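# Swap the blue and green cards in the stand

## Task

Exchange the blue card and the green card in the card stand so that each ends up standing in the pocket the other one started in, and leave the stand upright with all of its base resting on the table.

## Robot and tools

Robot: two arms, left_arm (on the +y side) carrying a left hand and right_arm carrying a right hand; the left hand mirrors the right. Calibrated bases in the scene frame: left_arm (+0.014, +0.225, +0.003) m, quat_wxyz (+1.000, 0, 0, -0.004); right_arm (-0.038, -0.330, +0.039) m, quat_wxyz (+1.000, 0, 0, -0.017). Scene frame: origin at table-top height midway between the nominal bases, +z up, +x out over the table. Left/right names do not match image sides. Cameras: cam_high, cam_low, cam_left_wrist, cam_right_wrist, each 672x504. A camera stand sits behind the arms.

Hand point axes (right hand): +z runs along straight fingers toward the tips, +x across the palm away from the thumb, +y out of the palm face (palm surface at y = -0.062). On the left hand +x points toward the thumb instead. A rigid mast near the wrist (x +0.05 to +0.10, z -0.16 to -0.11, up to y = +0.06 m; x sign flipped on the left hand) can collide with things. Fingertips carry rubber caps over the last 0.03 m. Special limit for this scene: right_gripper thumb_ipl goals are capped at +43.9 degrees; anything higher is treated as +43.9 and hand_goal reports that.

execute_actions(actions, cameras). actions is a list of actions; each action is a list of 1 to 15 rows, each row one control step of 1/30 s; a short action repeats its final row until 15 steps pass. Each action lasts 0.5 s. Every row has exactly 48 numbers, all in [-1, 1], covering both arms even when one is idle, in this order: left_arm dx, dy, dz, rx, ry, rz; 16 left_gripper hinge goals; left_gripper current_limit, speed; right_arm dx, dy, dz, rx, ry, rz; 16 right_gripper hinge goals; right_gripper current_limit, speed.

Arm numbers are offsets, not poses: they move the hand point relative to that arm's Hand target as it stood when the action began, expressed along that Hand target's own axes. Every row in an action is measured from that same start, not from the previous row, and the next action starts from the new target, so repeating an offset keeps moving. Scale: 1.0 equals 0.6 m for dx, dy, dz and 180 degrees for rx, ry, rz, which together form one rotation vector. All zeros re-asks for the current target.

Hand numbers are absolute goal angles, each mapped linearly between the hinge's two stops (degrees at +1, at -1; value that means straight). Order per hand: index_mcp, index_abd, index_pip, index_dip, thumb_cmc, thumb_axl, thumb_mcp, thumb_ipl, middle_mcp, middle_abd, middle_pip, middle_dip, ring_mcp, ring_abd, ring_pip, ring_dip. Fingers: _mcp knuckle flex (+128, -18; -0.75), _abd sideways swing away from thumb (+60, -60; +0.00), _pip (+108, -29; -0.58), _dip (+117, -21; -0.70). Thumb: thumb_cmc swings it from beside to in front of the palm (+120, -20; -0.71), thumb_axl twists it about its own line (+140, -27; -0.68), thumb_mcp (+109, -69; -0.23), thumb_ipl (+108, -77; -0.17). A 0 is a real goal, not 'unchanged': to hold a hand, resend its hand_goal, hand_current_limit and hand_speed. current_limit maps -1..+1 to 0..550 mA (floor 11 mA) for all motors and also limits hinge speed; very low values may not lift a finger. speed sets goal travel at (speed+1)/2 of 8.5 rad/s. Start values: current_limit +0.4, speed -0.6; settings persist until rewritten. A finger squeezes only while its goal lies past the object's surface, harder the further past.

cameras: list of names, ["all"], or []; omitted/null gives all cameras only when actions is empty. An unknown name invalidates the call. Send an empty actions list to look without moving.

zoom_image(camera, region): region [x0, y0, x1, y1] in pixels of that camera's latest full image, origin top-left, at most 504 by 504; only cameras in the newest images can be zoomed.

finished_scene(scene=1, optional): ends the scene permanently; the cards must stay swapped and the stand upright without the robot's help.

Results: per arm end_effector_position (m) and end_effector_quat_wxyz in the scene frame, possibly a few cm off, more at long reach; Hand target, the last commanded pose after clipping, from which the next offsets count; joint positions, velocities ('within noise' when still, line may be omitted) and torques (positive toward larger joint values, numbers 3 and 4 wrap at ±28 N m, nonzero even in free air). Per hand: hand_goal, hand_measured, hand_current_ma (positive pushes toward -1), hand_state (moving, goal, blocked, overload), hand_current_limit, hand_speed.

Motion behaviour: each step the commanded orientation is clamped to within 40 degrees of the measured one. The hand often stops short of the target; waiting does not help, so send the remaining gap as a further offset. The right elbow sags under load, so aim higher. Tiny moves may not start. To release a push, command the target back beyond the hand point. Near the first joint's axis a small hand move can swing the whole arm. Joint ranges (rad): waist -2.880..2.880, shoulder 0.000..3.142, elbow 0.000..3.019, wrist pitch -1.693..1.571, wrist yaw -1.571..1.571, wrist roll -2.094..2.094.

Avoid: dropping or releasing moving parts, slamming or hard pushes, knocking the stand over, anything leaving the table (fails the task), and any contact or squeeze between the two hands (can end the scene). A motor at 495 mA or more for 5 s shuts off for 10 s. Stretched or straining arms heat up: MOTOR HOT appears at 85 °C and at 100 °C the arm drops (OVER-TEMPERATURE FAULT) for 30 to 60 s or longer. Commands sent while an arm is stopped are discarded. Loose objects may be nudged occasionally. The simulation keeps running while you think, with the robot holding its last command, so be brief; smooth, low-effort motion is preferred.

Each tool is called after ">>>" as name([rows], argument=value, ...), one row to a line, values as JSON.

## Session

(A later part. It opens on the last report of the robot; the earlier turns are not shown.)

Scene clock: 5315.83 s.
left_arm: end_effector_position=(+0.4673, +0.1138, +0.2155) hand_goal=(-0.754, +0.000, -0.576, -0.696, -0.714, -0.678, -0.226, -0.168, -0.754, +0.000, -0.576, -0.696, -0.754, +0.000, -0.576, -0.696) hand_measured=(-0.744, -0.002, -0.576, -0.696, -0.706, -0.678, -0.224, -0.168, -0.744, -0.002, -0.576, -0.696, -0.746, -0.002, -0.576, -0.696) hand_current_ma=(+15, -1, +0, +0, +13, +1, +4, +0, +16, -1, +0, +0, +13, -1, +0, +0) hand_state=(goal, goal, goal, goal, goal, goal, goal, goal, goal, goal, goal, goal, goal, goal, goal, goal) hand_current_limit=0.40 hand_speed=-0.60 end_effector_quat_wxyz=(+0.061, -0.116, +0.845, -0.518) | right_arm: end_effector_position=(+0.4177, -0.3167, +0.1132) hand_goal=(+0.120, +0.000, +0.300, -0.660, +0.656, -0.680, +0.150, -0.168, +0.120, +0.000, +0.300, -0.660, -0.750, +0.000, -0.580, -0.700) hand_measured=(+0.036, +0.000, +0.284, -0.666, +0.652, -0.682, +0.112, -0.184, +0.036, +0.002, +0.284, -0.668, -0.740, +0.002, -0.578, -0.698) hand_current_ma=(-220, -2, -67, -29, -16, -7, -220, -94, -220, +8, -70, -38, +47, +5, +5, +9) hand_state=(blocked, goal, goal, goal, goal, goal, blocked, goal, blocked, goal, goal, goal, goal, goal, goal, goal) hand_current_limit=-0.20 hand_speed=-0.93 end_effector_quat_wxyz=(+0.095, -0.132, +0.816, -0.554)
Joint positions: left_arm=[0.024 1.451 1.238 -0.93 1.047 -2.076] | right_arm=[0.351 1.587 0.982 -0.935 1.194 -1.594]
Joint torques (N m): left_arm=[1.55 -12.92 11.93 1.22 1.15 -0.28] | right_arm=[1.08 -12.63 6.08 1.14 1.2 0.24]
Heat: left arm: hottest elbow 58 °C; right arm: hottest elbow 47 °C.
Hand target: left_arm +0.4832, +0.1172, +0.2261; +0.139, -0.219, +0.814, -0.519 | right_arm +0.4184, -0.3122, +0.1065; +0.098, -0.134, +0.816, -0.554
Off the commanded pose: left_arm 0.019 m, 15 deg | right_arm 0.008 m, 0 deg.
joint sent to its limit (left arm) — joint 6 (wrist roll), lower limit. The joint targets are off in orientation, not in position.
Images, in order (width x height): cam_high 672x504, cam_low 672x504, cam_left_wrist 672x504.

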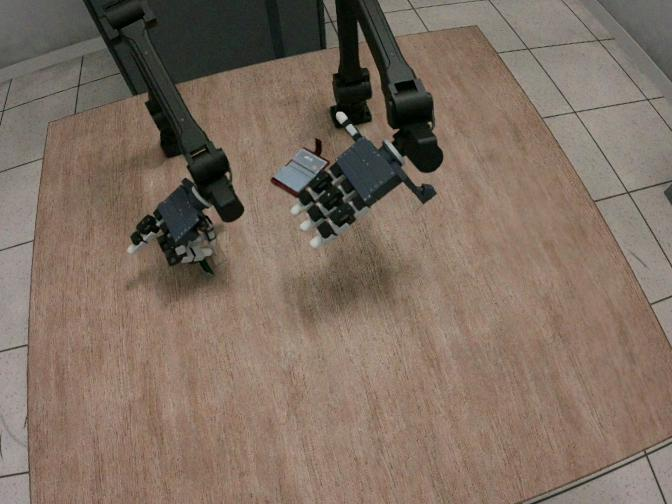

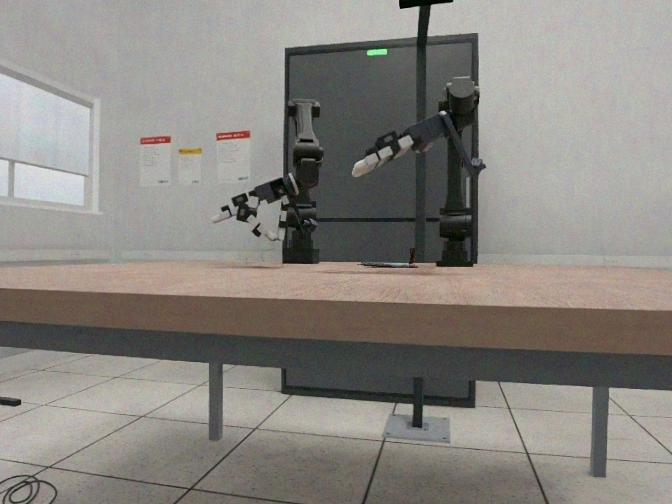

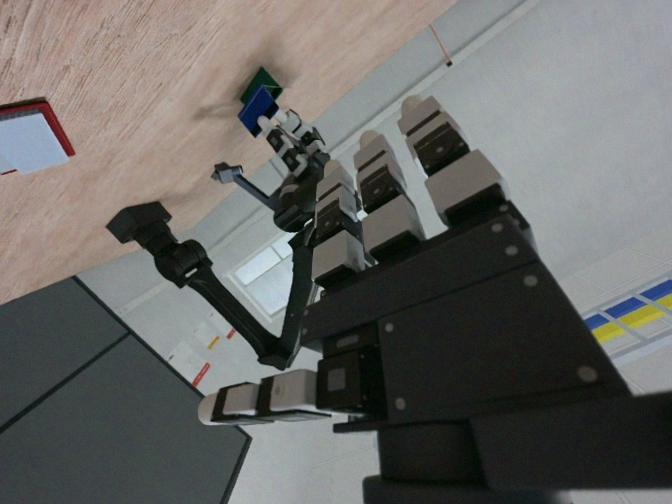

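>>> execute_actions([
  [[0,0,0,0,0,0,-0.754,0,-0.576,-0.696,-0.714,-0.678,-0.226,-0.168,-0.754,0,-0.576,-0.696,-0.754,0,-0.576,-0.696,0.4,-0.6,0.0004,0.031,0.0122,0,0,0,0.12,0,0.30,-0.66,0.657,-0.68,0.15,-0.168,0.12,0,0.30,-0.66,-0.75,0,-0.58,-0.7,-0.2,-0.93]],
], cameras=["cam_low","cam_left_wrist","cam_right_wrist"])

>>> zoom_image(camera="cam_low", region=[240, 220, 300, 280])

>>> zoom_image(camera="cam_left_wrist", region=[225, 50, 325, 150])

Scene clock: 5327.97 s.
left_arm: end_effector_position=(+0.4673, +0.1138, +0.2155) hand_goal=(-0.754, +0.000, -0.576, -0.696, -0.714, -0.678, -0.226, -0.168, -0.754, +0.000, -0.576, -0.696, -0.754, +0.000, -0.576, -0.696) hand_measured=(-0.744, -0.002, -0.576, -0.696, -0.706, -0.678, -0.224, -0.168, -0.744, -0.002, -0.576, -0.696, -0.746, -0.002, -0.576, -0.696) hand_current_ma=(+15, -1, +0, +0, +13, +1, +4, +0, +16, -1, +0, +0, +13, -1, +0, +0) hand_state=(goal, goal, goal, goal, goal, goal, goal, goal, goal, goal, goal, goal, goal, goal, goal, goal) hand_current_limit=0.40 hand_speed=-0.60 end_effector_quat_wxyz=(+0.061, -0.116, +0.845, -0.518) | right_arm: end_effector_position=(+0.4182, -0.3166, +0.0933) hand_goal=(+0.120, +0.000, +0.300, -0.660, +0.656, -0.680, +0.150, -0.168, +0.120, +0.000, +0.300, -0.660, -0.750, +0.000, -0.580, -0.700) hand_measured=(+0.036, +0.000, +0.284, -0.666, +0.652, -0.682, +0.112, -0.184, +0.036, +0.002, +0.284, -0.668, -0.740, +0.002, -0.578, -0.698) hand_current_ma=(-220, -2, -67, -29, -16, -7, -220, -94, -220, +8, -70, -38, +47, +5, +5, +9) hand_state=(blocked, goal, goal, goal, goal, goal, blocked, goal, blocked, goal, goal, goal, goal, goal, goal, goal) hand_current_limit=-0.20 hand_speed=-0.93 end_effector_quat_wxyz=(+0.095, -0.131, +0.816, -0.554)
Joint positions: left_arm=[0.024 1.451 1.238 -0.93 1.047 -2.076] | right_arm=[0.351 1.621 0.96 -0.879 1.194 -1.593]
Joint torques (N m): left_arm=[1.61 -12.81 11.89 1.22 1.15 -0.28] | right_arm=[1.14 -12.45 5.9 1.16 1.21 0.23]
Heat: left arm: hottest elbow 58 °C; right arm: hottest elbow 46 °C.
Hand target: left_arm +0.4832, +0.1172, +0.2261; +0.139, -0.219, +0.814, -0.519 | right_arm +0.4183, -0.3122, +0.0864; +0.098, -0.134, +0.816, -0.554
Off the commanded pose: left_arm 0.019 m, 15 deg | right_arm 0.008 m, 0 deg.
joint sent to its limit (left arm) — joint 6 (wrist roll), lower limit. The joint targets are off in orientation, not in position.
Images, in order (width x height): cam_low 672x504, cam_left_wrist 672x504, cam_right_wrist 672x504.

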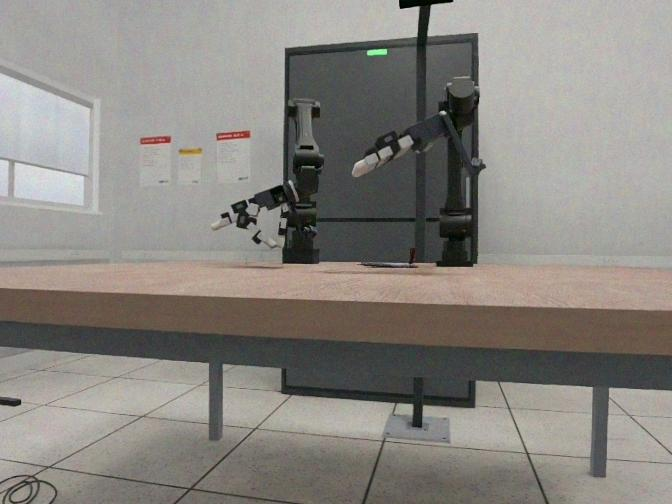

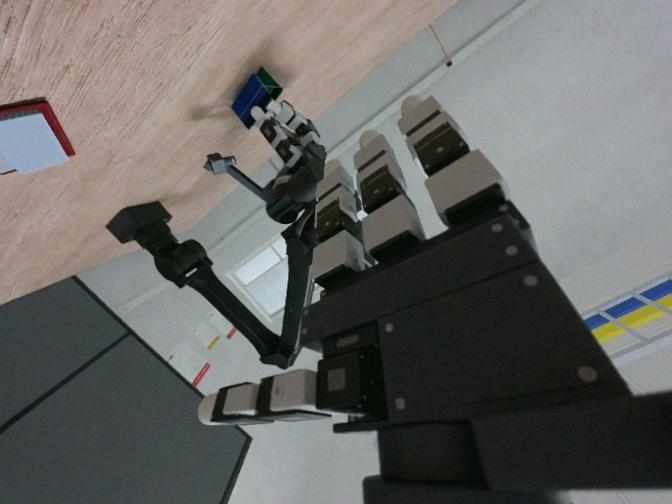

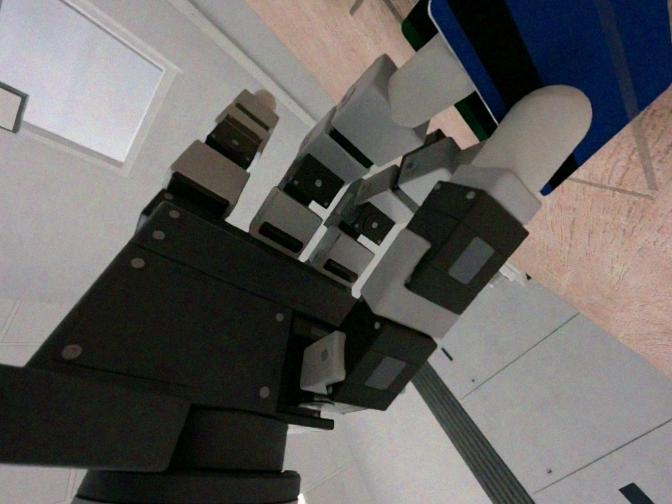

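Scaled by 8.400 from the camera's 672x504 image, which has a finer 960x720 frame.

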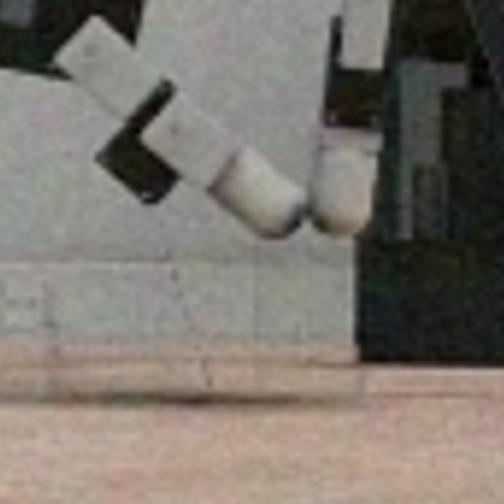

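Scaled by 5.040 from the camera's 672x504 image, which has a finer 960x720 frame.

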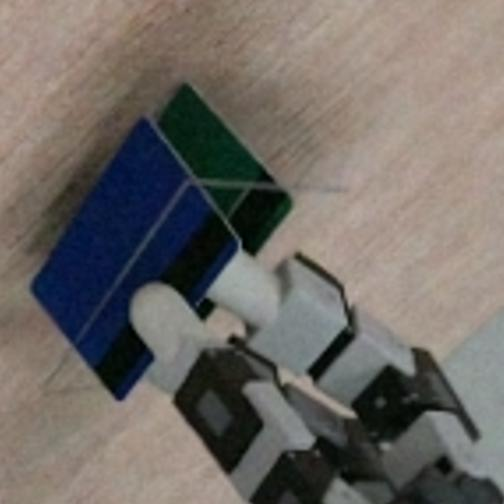

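>>> execute_actions([
  [[0,0,0,0,0,0,-0.754,0,-0.576,-0.696,-0.714,-0.678,-0.226,-0.168,-0.754,0,-0.576,-0.696,-0.754,0,-0.576,-0.696,0.4,-0.6,0.0002,0.0155,0.0061,0,0,0,0.12,0,0.30,-0.66,0.657,-0.68,0.15,-0.168,0.12,0,0.30,-0.66,-0.75,0,-0.58,-0.7,-0.2,-0.93]],
], cameras=["cam_low","cam_left_wrist"])

>>> zoom_image(camera="cam_low", region=[240, 220, 300, 280])

>>> zoom_image(camera="cam_left_wrist", region=[225, 50, 325, 150])

Scene clock: 5338.33 s.
left_arm: end_effector_position=(+0.4673, +0.1138, +0.2155) hand_goal=(-0.754, +0.000, -0.576, -0.696, -0.714, -0.678, -0.226, -0.168, -0.754, +0.000, -0.576, -0.696, -0.754, +0.000, -0.576, -0.696) hand_measured=(-0.744, -0.002, -0.576, -0.696, -0.706, -0.678, -0.224, -0.168, -0.744, -0.002, -0.576, -0.696, -0.746, -0.002, -0.576, -0.696) hand_current_ma=(+15, -1, +0, +0, +13, +1, +4, +0, +16, -1, +0, +0, +13, -1, +0, +0) hand_state=(goal, goal, goal, goal, goal, goal, goal, goal, goal, goal, goal, goal, goal, goal, goal, goal) hand_current_limit=0.40 hand_speed=-0.60 end_effector_quat_wxyz=(+0.061, -0.116, +0.845, -0.518) | right_arm: end_effector_position=(+0.4217, -0.3157, +0.0908) hand_goal=(+0.120, +0.000, +0.300, -0.660, +0.656, -0.680, +0.150, -0.168, +0.120, +0.000, +0.300, -0.660, -0.750, +0.000, -0.580, -0.700) hand_measured=(+0.038, +0.002, +0.284, -0.666, +0.652, -0.682, +0.108, -0.184, +0.038, +0.004, +0.284, -0.668, -0.740, +0.002, -0.578, -0.698) hand_current_ma=(-220, +6, -67, -29, -14, -7, -220, -95, -220, +15, -69, -38, +47, +5, +5, +9) hand_state=(blocked, goal, goal, goal, goal, goal, blocked, goal, blocked, goal, goal, goal, goal, goal, goal, goal) hand_current_limit=-0.20 hand_speed=-0.93 end_effector_quat_wxyz=(+0.102, -0.127, +0.816, -0.554)
Joint positions: left_arm=[0.024 1.451 1.238 -0.93 1.047 -2.076] | right_arm=[0.352 1.628 0.958 -0.856 1.197 -1.593]
Joint torques (N m): left_arm=[1.61 -12.81 11.92 1.2 1.15 -0.28] | right_arm=[1.14 -11.58 5.27 1.32 1.08 0.24]
Heat: left arm: hottest elbow 58 °C; right arm: hottest elbow 46 °C.
Hand target: left_arm +0.4832, +0.1172, +0.2261; +0.139, -0.219, +0.814, -0.519 | right_arm +0.4183, -0.3120, +0.0765; +0.098, -0.134, +0.816, -0.554
Off the commanded pose: left_arm 0.019 m, 15 deg | right_arm 0.015 m, 1 deg.
joint sent to its limit (left arm) — joint 6 (wrist roll), lower limit. The joint targets are off in orientation, not in position.
Images, in order (width x height): cam_low 672x504, cam_left_wrist 672x504.

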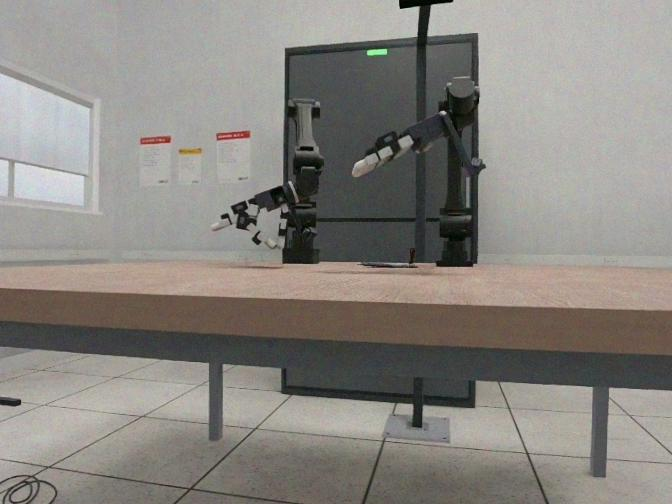

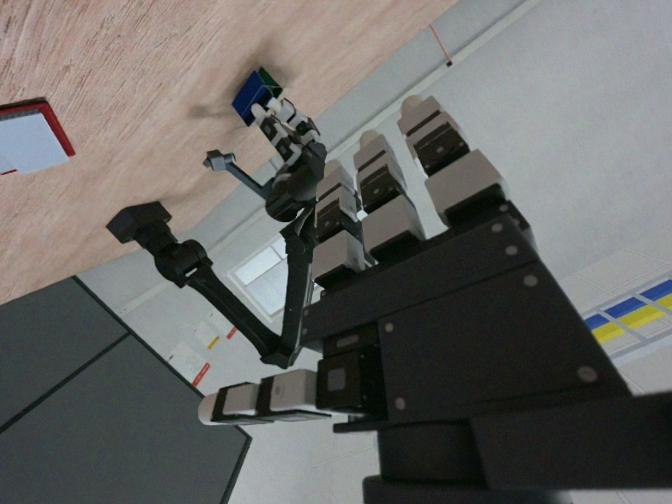

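Scaled by 8.400 from the camera's 672x504 image, which has a finer 960x720 frame.

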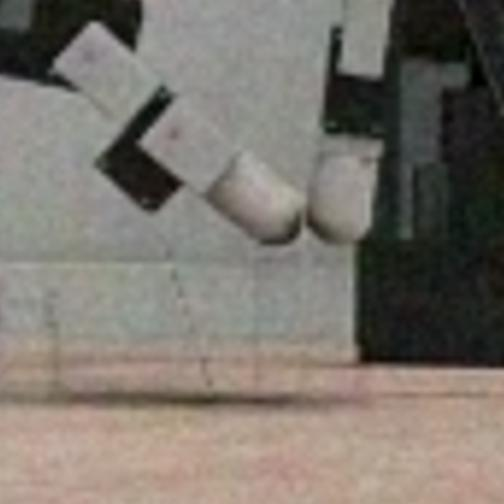

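Scaled by 5.040 from the camera's 672x504 image, which has a finer 960x720 frame.

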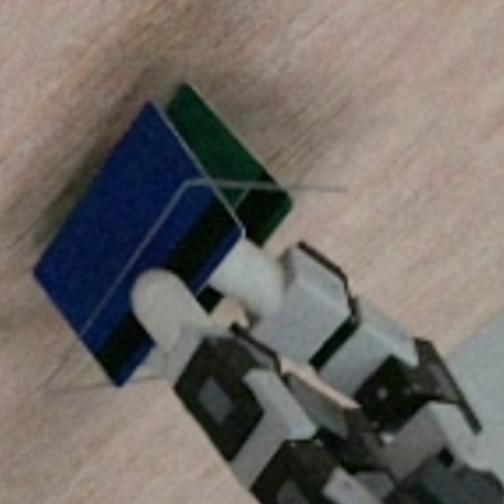

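>>> execute_actions(actions=[])

>>> zoom_image(camera="cam_right_wrist", region=[340, 0, 672, 250])

>>> zoom_image(camera="cam_low", region=[255, 235, 295, 275])

>>> zoom_image(camera="cam_high", region=[180, 225, 240, 285])

>>> zoom_image(camera="cam_left_wrist", region=[225, 55, 285, 130])

Scene clock: 5380.73 s.
left_arm: end_effector_position=(+0.4673, +0.1138, +0.2155) hand_goal=(-0.754, +0.000, -0.576, -0.696, -0.714, -0.678, -0.226, -0.168, -0.754, +0.000, -0.576, -0.696, -0.754, +0.000, -0.576, -0.696) hand_measured=(-0.744, -0.002, -0.576, -0.696, -0.706, -0.678, -0.224, -0.168, -0.744, -0.002, -0.576, -0.696, -0.746, -0.002, -0.576, -0.696) hand_current_ma=(+15, -1, +0, +0, +13, +1, +4, +0, +16, -1, +0, +0, +13, -1, +0, +0) hand_state=(goal, goal, goal, goal, goal, goal, goal, goal, goal, goal, goal, goal, goal, goal, goal, goal) hand_current_limit=0.40 hand_speed=-0.60 end_effector_quat_wxyz=(+0.061, -0.116, +0.845, -0.518) | right_arm: end_effector_position=(+0.4217, -0.3157, +0.0908) hand_goal=(+0.120, +0.000, +0.300, -0.660, +0.656, -0.680, +0.150, -0.168, +0.120, +0.000, +0.300, -0.660, -0.750, +0.000, -0.580, -0.700) hand_measured=(+0.038, +0.002, +0.284, -0.666, +0.652, -0.682, +0.108, -0.184, +0.038, +0.004, +0.284, -0.668, -0.740, +0.002, -0.578, -0.698) hand_current_ma=(-220, +6, -67, -29, -14, -7, -220, -95, -220, +15, -69, -38, +47, +5, +5, +9) hand_state=(blocked, goal, goal, goal, goal, goal, blocked, goal, blocked, goal, goal, goal, goal, goal, goal, goal) hand_current_limit=-0.20 hand_speed=-0.93 end_effector_quat_wxyz=(+0.102, -0.127, +0.816, -0.554)
Joint positions: left_arm=[0.024 1.451 1.238 -0.93 1.047 -2.076] | right_arm=[0.352 1.628 0.958 -0.856 1.197 -1.593]
Joint velocities: within noise
Joint torques (N m): left_arm=[1.49 -12.75 11.9 1.21 1.14 -0.28] | right_arm=[1.14 -11.52 5.27 1.33 1.08 0.24]
Heat: left arm: hottest elbow 58 °C; right arm: hottest elbow 42 °C.
Hand target: left_arm +0.4832, +0.1172, +0.2261; +0.139, -0.219, +0.814, -0.519 | right_arm +0.4183, -0.3120, +0.0765; +0.098, -0.134, +0.816, -0.554
Off the commanded pose: left_arm 0.019 m, 15 deg | right_arm 0.015 m, 1 deg.

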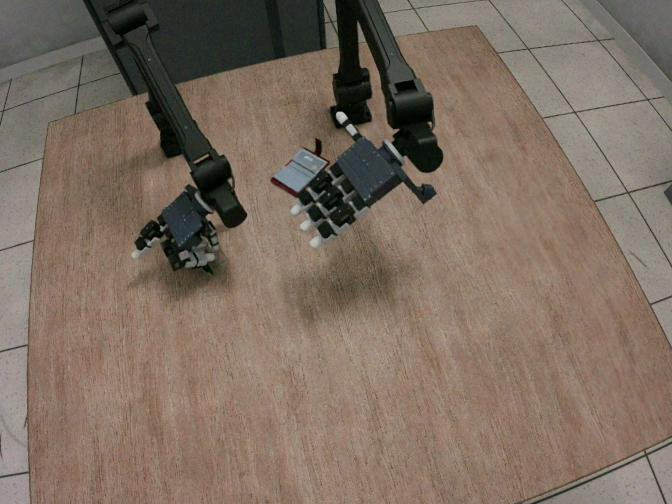

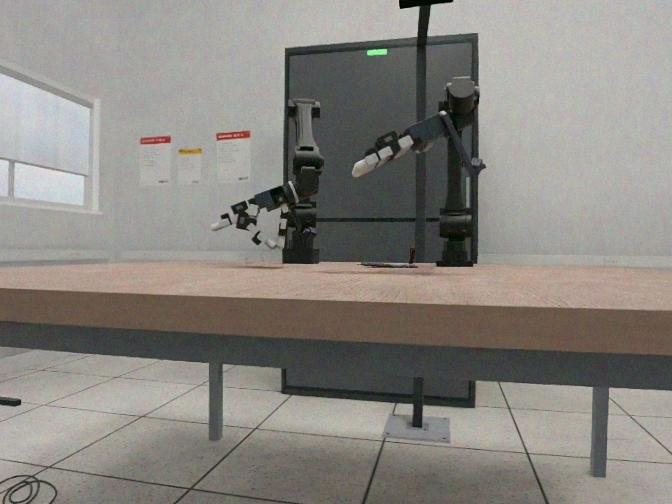

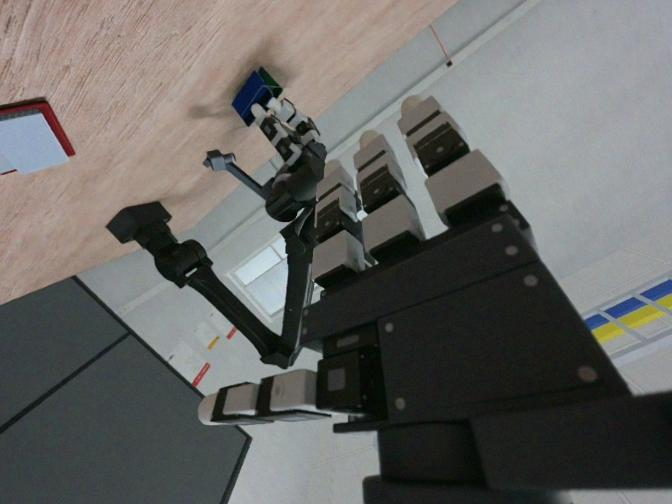

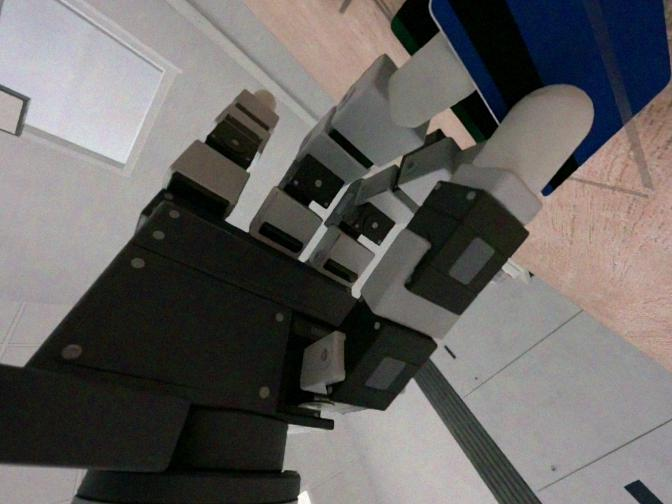

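Scaled by 1.518 from the camera's 672x504 image, which has a finer 960x720 frame.

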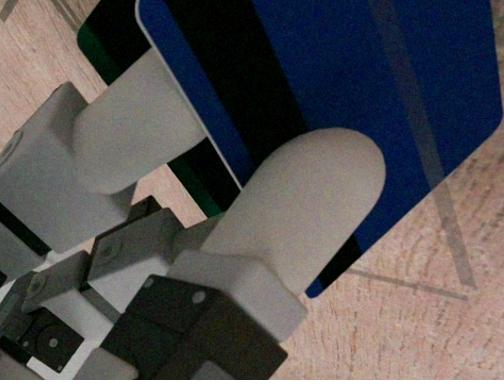

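Scaled by 12.600 from the camera's 672x504 image, which has a finer 960x720 frame.

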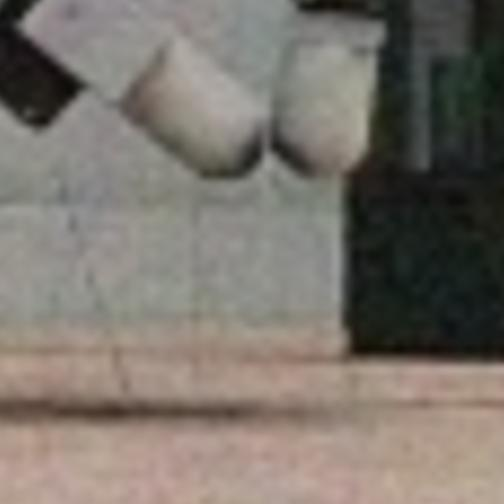

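Scaled by 8.400 from the camera's 672x504 image, which has a finer 960x720 frame.

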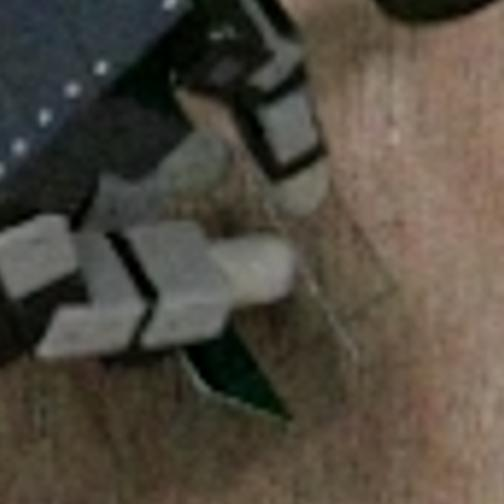

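Scaled by 6.720 from the camera's 672x504 image, which has a finer 960x720 frame.

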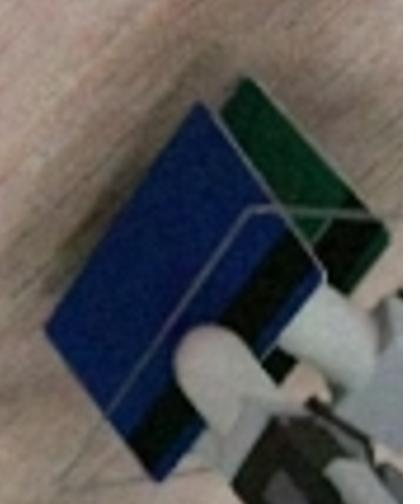

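>>> zoom_image(camera="cam_low", region=[250, 200, 330, 280])

>>> zoom_image(camera="cam_left_wrist", region=[190, 60, 310, 180])

>>> zoom_image(camera="cam_high", region=[150, 180, 260, 290])

Scaled by 6.300 from the camera's 672x504 image, which has a finer 960x720 frame.

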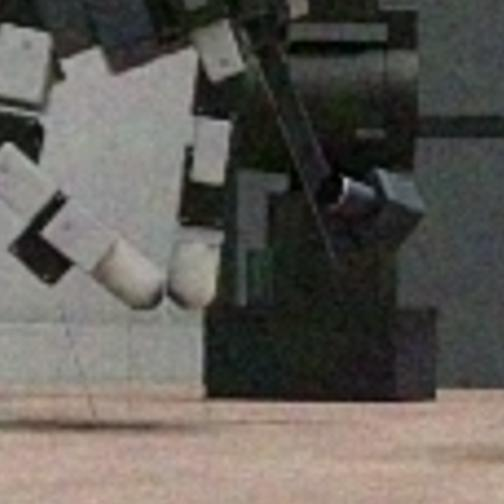

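Scaled by 4.200 from the camera's 672x504 image, which has a finer 960x720 frame.

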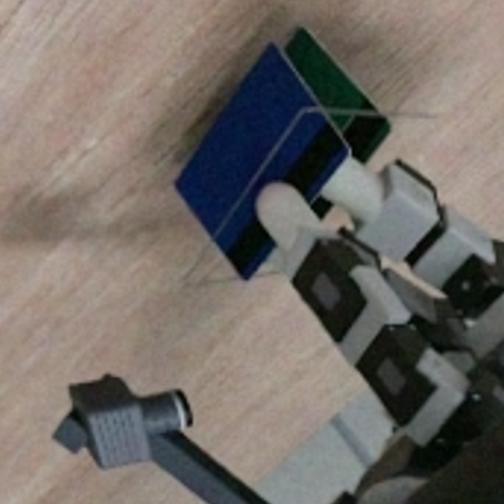

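Scaled by 4.582 from the camera's 672x504 image, which has a finer 960x720 frame.

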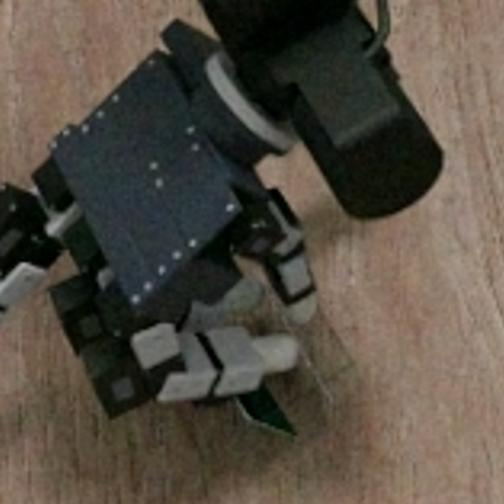

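>>> execute_actions([
  [[0,0,0,0,0,0,-0.754,0,-0.576,-0.696,-0.714,-0.678,-0.226,-0.168,-0.754,0,-0.576,-0.696,-0.754,0,-0.576,-0.696,0.4,-0.6,0.005,0.0105,0.001,0,0,0,0.12,0,0.30,-0.66,0.657,-0.68,0.15,-0.168,0.12,0,0.30,-0.66,-0.75,0,-0.58,-0.7,-0.2,-0.93]],
], cameras=["cam_low","cam_left_wrist"])

>>> zoom_image(camera="cam_low", region=[255, 235, 295, 275])

>>> zoom_image(camera="cam_left_wrist", region=[225, 55, 285, 130])

Scene clock: 5461.87 s.
left_arm: end_effector_position=(+0.4673, +0.1138, +0.2155) hand_goal=(-0.754, +0.000, -0.576, -0.696, -0.714, -0.678, -0.226, -0.168, -0.754, +0.000, -0.576, -0.696, -0.754, +0.000, -0.576, -0.696) hand_measured=(-0.744, -0.002, -0.576, -0.696, -0.706, -0.678, -0.224, -0.168, -0.744, -0.002, -0.576, -0.696, -0.746, -0.002, -0.576, -0.696) hand_current_ma=(+15, -1, +0, +0, +13, +1, +4, +0, +16, -1, +0, +0, +13, -1, +0, +0) hand_state=(goal, goal, goal, goal, goal, goal, goal, goal, goal, goal, goal, goal, goal, goal, goal, goal) hand_current_limit=0.40 hand_speed=-0.60 end_effector_quat_wxyz=(+0.061, -0.116, +0.845, -0.518) | right_arm: end_effector_position=(+0.4213, -0.3165, +0.0899) hand_goal=(+0.120, +0.000, +0.300, -0.660, +0.656, -0.680, +0.150, -0.168, +0.120, +0.000, +0.300, -0.660, -0.750, +0.000, -0.580, -0.700) hand_measured=(+0.046, +0.002, +0.284, -0.666, +0.652, -0.682, +0.104, -0.184, +0.042, +0.004, +0.288, -0.668, -0.740, +0.002, -0.578, -0.698) hand_current_ma=(-220, +6, -67, -29, -14, -7, -220, -95, -220, +16, -49, -38, +47, +5, +5, +9) hand_state=(blocked, goal, goal, goal, goal, goal, blocked, goal, blocked, goal, goal, goal, goal, goal, goal, goal) hand_current_limit=-0.20 hand_speed=-0.93 end_effector_quat_wxyz=(+0.104, -0.125, +0.814, -0.557)
Joint positions: left_arm=[0.024 1.451 1.238 -0.93 1.047 -2.076] | right_arm=[0.353 1.628 0.951 -0.846 1.205 -1.589]
Joint torques (N m): left_arm=[1.55 -12.81 11.95 1.24 1.13 -0.28] | right_arm=[1.38 -11.05 4.88 1.25 0.75 0.32]
Heat: left arm: hottest elbow 58 °C; right arm: hottest elbow 39 °C.
Hand target: left_arm +0.4832, +0.1172, +0.2261; +0.139, -0.219, +0.814, -0.519 | right_arm +0.4151, -0.3114, +0.0705; +0.098, -0.134, +0.816, -0.554
Off the commanded pose: left_arm 0.019 m, 15 deg | right_arm 0.021 m, 1 deg.
joint sent to its limit (left arm) — joint 6 (wrist roll), lower limit. The joint targets are off in orientation, not in position.
Images, in order (width x height): cam_low 672x504, cam_left_wrist 672x504.

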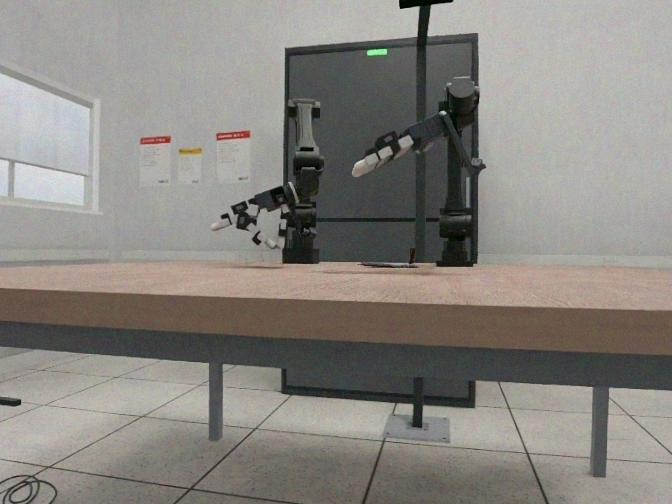

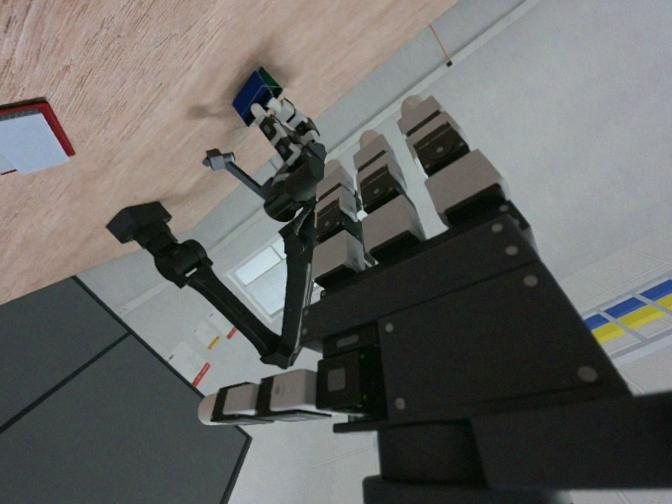

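Scaled by 12.600 from the camera's 672x504 image, which has a finer 960x720 frame.

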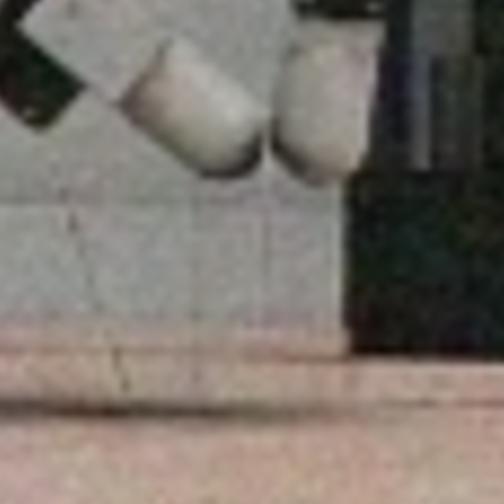

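Scaled by 6.720 from the camera's 672x504 image, which has a finer 960x720 frame.

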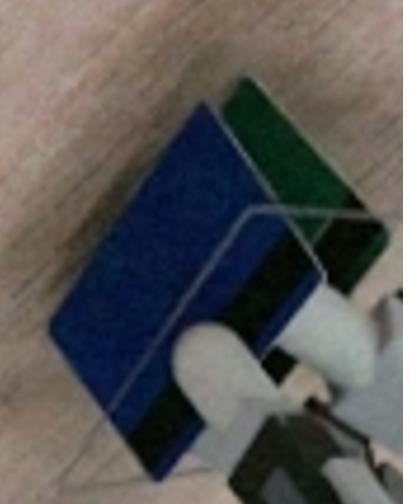

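>>> execute_actions([
  [[0,0,0,0,0,0,-0.754,0,-0.576,-0.696,-0.714,-0.678,-0.226,-0.168,-0.754,0,-0.576,-0.696,-0.754,0,-0.576,-0.696,0.4,-0.6,0,-0.0124,-0.0049,0,0,0,0.03,0,0.29,-0.68,0.657,-0.68,0.09,-0.168,0.03,0,0.29,-0.68,-0.75,0,-0.58,-0.7,-0.2,-0.95]],
  [[0,0,0,0,0,0,-0.754,0,-0.576,-0.696,-0.714,-0.678,-0.226,-0.168,-0.754,0,-0.576,-0.696,-0.754,0,-0.576,-0.696,0.4,-0.6,0,0,0,0,0,0,0.01,0,0.29,-0.70,0.657,-0.68,0.06,-0.168,0.01,0,0.29,-0.70,-0.75,0,-0.58,-0.7,-0.2,-0.95]],
], cameras=["cam_low","cam_left_wrist"])

>>> zoom_image(camera="cam_low", region=[255, 235, 295, 275])

>>> zoom_image(camera="cam_left_wrist", region=[225, 55, 285, 130])

Scene clock: 5484.70 s.
left_arm: end_effector_position=(+0.4673, +0.1138, +0.2155) hand_goal=(-0.754, +0.000, -0.576, -0.696, -0.714, -0.678, -0.226, -0.168, -0.754, +0.000, -0.576, -0.696, -0.754, +0.000, -0.576, -0.696) hand_measured=(-0.744, -0.002, -0.576, -0.696, -0.706, -0.678, -0.224, -0.168, -0.744, -0.002, -0.576, -0.696, -0.746, -0.002, -0.576, -0.696) hand_current_ma=(+15, -1, +0, +0, +13, +1, +4, +0, +16, -1, +0, +0, +13, -1, +0, +0) hand_state=(goal, goal, goal, goal, goal, goal, goal, goal, goal, goal, goal, goal, goal, goal, goal, goal) hand_current_limit=0.40 hand_speed=-0.60 end_effector_quat_wxyz=(+0.061, -0.116, +0.845, -0.518) | right_arm: end_effector_position=(+0.4214, -0.3162, +0.0900) hand_goal=(+0.010, +0.000, +0.290, -0.700, +0.656, -0.680, +0.060, -0.168, +0.010, +0.000, +0.290, -0.700, -0.750, +0.000, -0.580, -0.700) hand_measured=(+0.038, +0.002, +0.298, -0.684, +0.652, -0.682, +0.062, -0.170, +0.034, +0.004, +0.302, -0.680, -0.740, +0.002, -0.578, -0.698) hand_current_ma=(+128, +6, +37, +73, -14, -7, +10, -12, +112, +16, +48, +92, +47, +5, +5, +9) hand_state=(blocked, goal, goal, goal, goal, goal, goal, goal, blocked, goal, goal, blocked, goal, goal, goal, goal) hand_current_limit=-0.20 hand_speed=-0.95 end_effector_quat_wxyz=(+0.105, -0.125, +0.814, -0.557)
Joint positions: left_arm=[0.024 1.451 1.238 -0.93 1.047 -2.076] | right_arm=[0.354 1.628 0.951 -0.846 1.205 -1.588]
Joint torques (N m): left_arm=[1.55 -12.98 11.96 1.24 1.14 -0.29] | right_arm=[1.32 -12.22 5.41 0.47 0.72 0.3]
Heat: left arm: hottest elbow 59 °C; right arm: hottest elbow 39 °C.
Hand target: left_arm +0.4832, +0.1172, +0.2261; +0.139, -0.219, +0.814, -0.519 | right_arm +0.4150, -0.3114, +0.0785; +0.098, -0.134, +0.816, -0.554
Off the commanded pose: left_arm 0.019 m, 15 deg | right_arm 0.014 m, 1 deg.
joint sent to its limit (left arm) — joint 6 (wrist roll), lower limit. The joint targets are off in orientation, not in position.
Images, in order (width x height): cam_low 672x504, cam_left_wrist 672x504.

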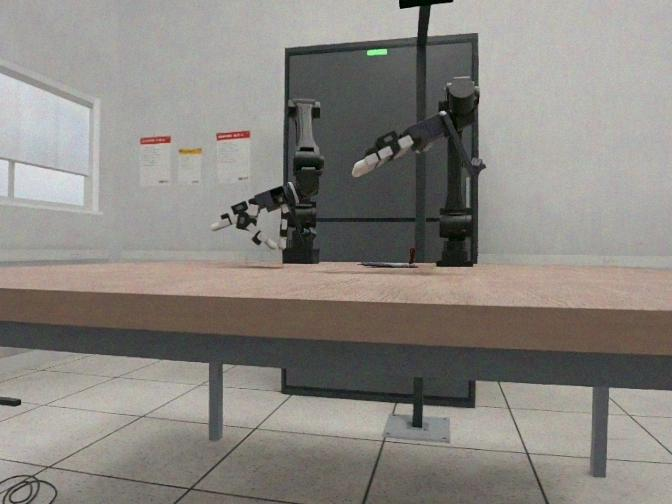

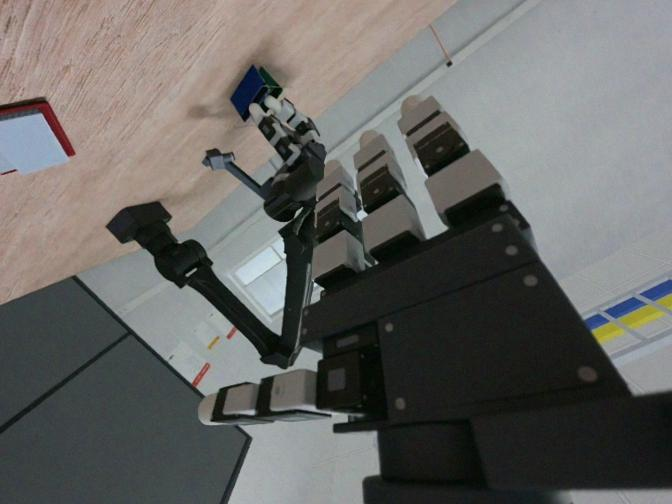

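Scaled by 12.600 from the camera's 672x504 image, which has a finer 960x720 frame.

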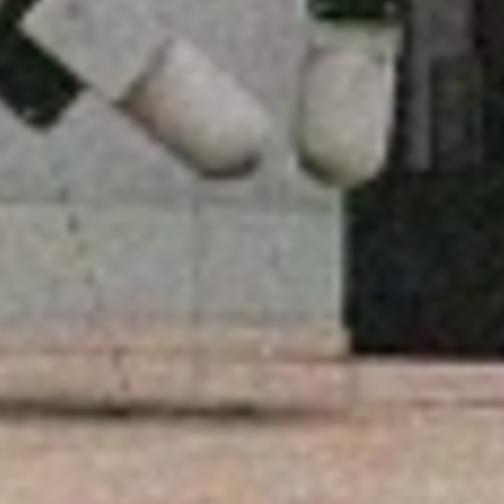

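Scaled by 6.720 from the camera's 672x504 image, which has a finer 960x720 frame.

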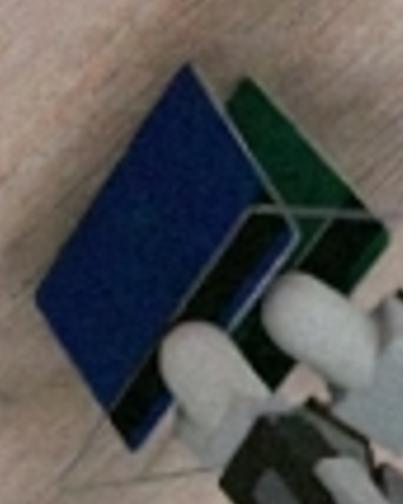

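>>> execute_actions([
  [[0,0,0,0,0,0,-0.754,0,-0.576,-0.696,-0.714,-0.678,-0.226,-0.168,-0.754,0,-0.576,-0.696,-0.754,0,-0.576,-0.696,0.4,-0.6,-0.0191,-0.0208,-0.0012,0,0,0,0.01,0,0.29,-0.70,0.657,-0.68,0.06,-0.168,0.01,0,0.29,-0.70,-0.75,0,-0.58,-0.7,0,-0.9]],
  [[0,0,0,0,0,0,-0.754,0,-0.576,-0.696,-0.714,-0.678,-0.226,-0.168,-0.754,0,-0.576,-0.696,-0.754,0,-0.576,-0.696,0.4,-0.6,-0.0193,-0.041,-0.0091,0,0,0,0.01,0,0.29,-0.70,0.657,-0.68,0.06,-0.168,0.01,0,0.29,-0.70,-0.75,0,-0.58,-0.7,0,-0.9]],
], cameras=["cam_low","cam_left_wrist"])

>>> zoom_image(camera="cam_low", region=[245, 225, 295, 275])

>>> zoom_image(camera="cam_left_wrist", region=[225, 55, 285, 130])

Scene clock: 5512.10 s.
left_arm: end_effector_position=(+0.4673, +0.1138, +0.2155) hand_goal=(-0.754, +0.000, -0.576, -0.696, -0.714, -0.678, -0.226, -0.168, -0.754, +0.000, -0.576, -0.696, -0.754, +0.000, -0.576, -0.696) hand_measured=(-0.744, -0.002, -0.576, -0.696, -0.706, -0.678, -0.224, -0.168, -0.744, -0.002, -0.576, -0.696, -0.746, -0.002, -0.576, -0.696) hand_current_ma=(+15, -1, +0, +0, +13, +1, +4, +0, +16, -1, +0, +0, +13, -1, +0, +0) hand_state=(goal, goal, goal, goal, goal, goal, goal, goal, goal, goal, goal, goal, goal, goal, goal, goal) hand_current_limit=0.40 hand_speed=-0.60 end_effector_quat_wxyz=(+0.061, -0.116, +0.845, -0.518) | right_arm: end_effector_position=(+0.4204, -0.3151, +0.0974) hand_goal=(+0.010, +0.000, +0.290, -0.700, +0.656, -0.680, +0.060, -0.168, +0.010, +0.000, +0.290, -0.700, -0.750, +0.000, -0.580, -0.700) hand_measured=(+0.014, -0.004, +0.292, -0.698, +0.652, -0.682, +0.062, -0.170, +0.014, +0.000, +0.290, -0.698, -0.740, +0.002, -0.578, -0.698) hand_current_ma=(+17, -11, +4, +10, -13, -7, +9, -11, +18, -2, +4, +11, +47, +5, +5, +9) hand_state=(goal, goal, goal, goal, goal, goal, goal, goal, goal, goal, goal, goal, goal, goal, goal, goal) hand_current_limit=0.00 hand_speed=-0.90 end_effector_quat_wxyz=(+0.086, -0.144, +0.813, -0.557)
Joint positions: left_arm=[0.024 1.451 1.238 -0.93 1.047 -2.076] | right_arm=[0.354 1.628 0.984 -0.906 1.197 -1.616]
Joint torques (N m): left_arm=[1.61 -12.81 11.93 1.22 1.14 -0.28] | right_arm=[-0.15 -14.27 9.89 0.08 1.05 0.02]
Heat: left arm: hottest elbow 59 °C; right arm: hottest elbow 39 °C.
Hand target: left_arm +0.4832, +0.1172, +0.2261; +0.139, -0.219, +0.814, -0.519 | right_arm +0.4388, -0.3114, +0.1154; +0.098, -0.134, +0.816, -0.554
Off the commanded pose: left_arm 0.019 m, 15 deg | right_arm 0.026 m, 2 deg.
joint sent to its limit (left arm) — joint 6 (wrist roll), lower limit. The joint targets are off in orientation, not in position.
Images, in order (width x height): cam_low 672x504, cam_left_wrist 672x504.

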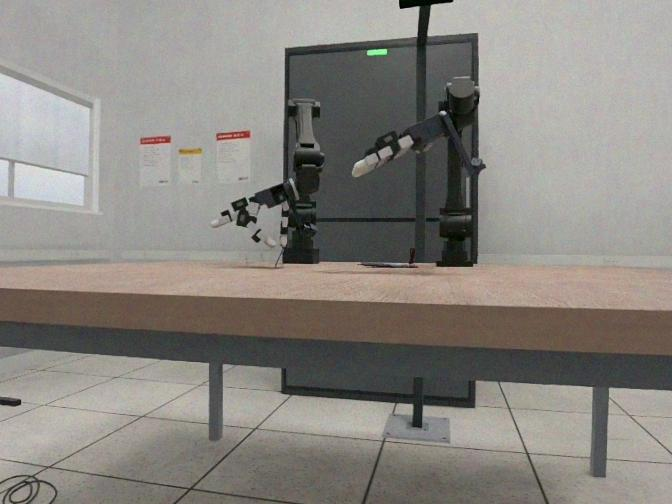

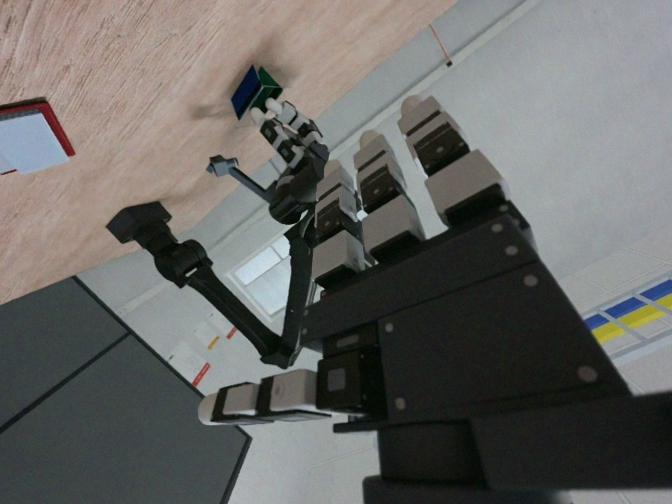

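Scaled by 10.080 from the camera's 672x504 image, which has a finer 960x720 frame.

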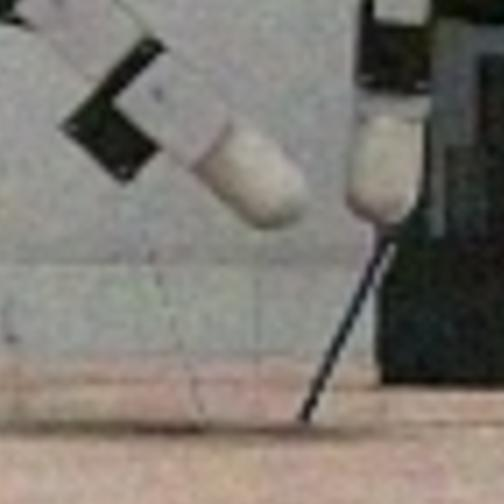

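Scaled by 6.720 from the camera's 672x504 image, which has a finer 960x720 frame.

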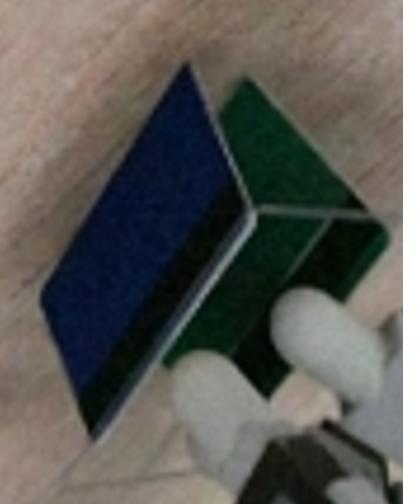

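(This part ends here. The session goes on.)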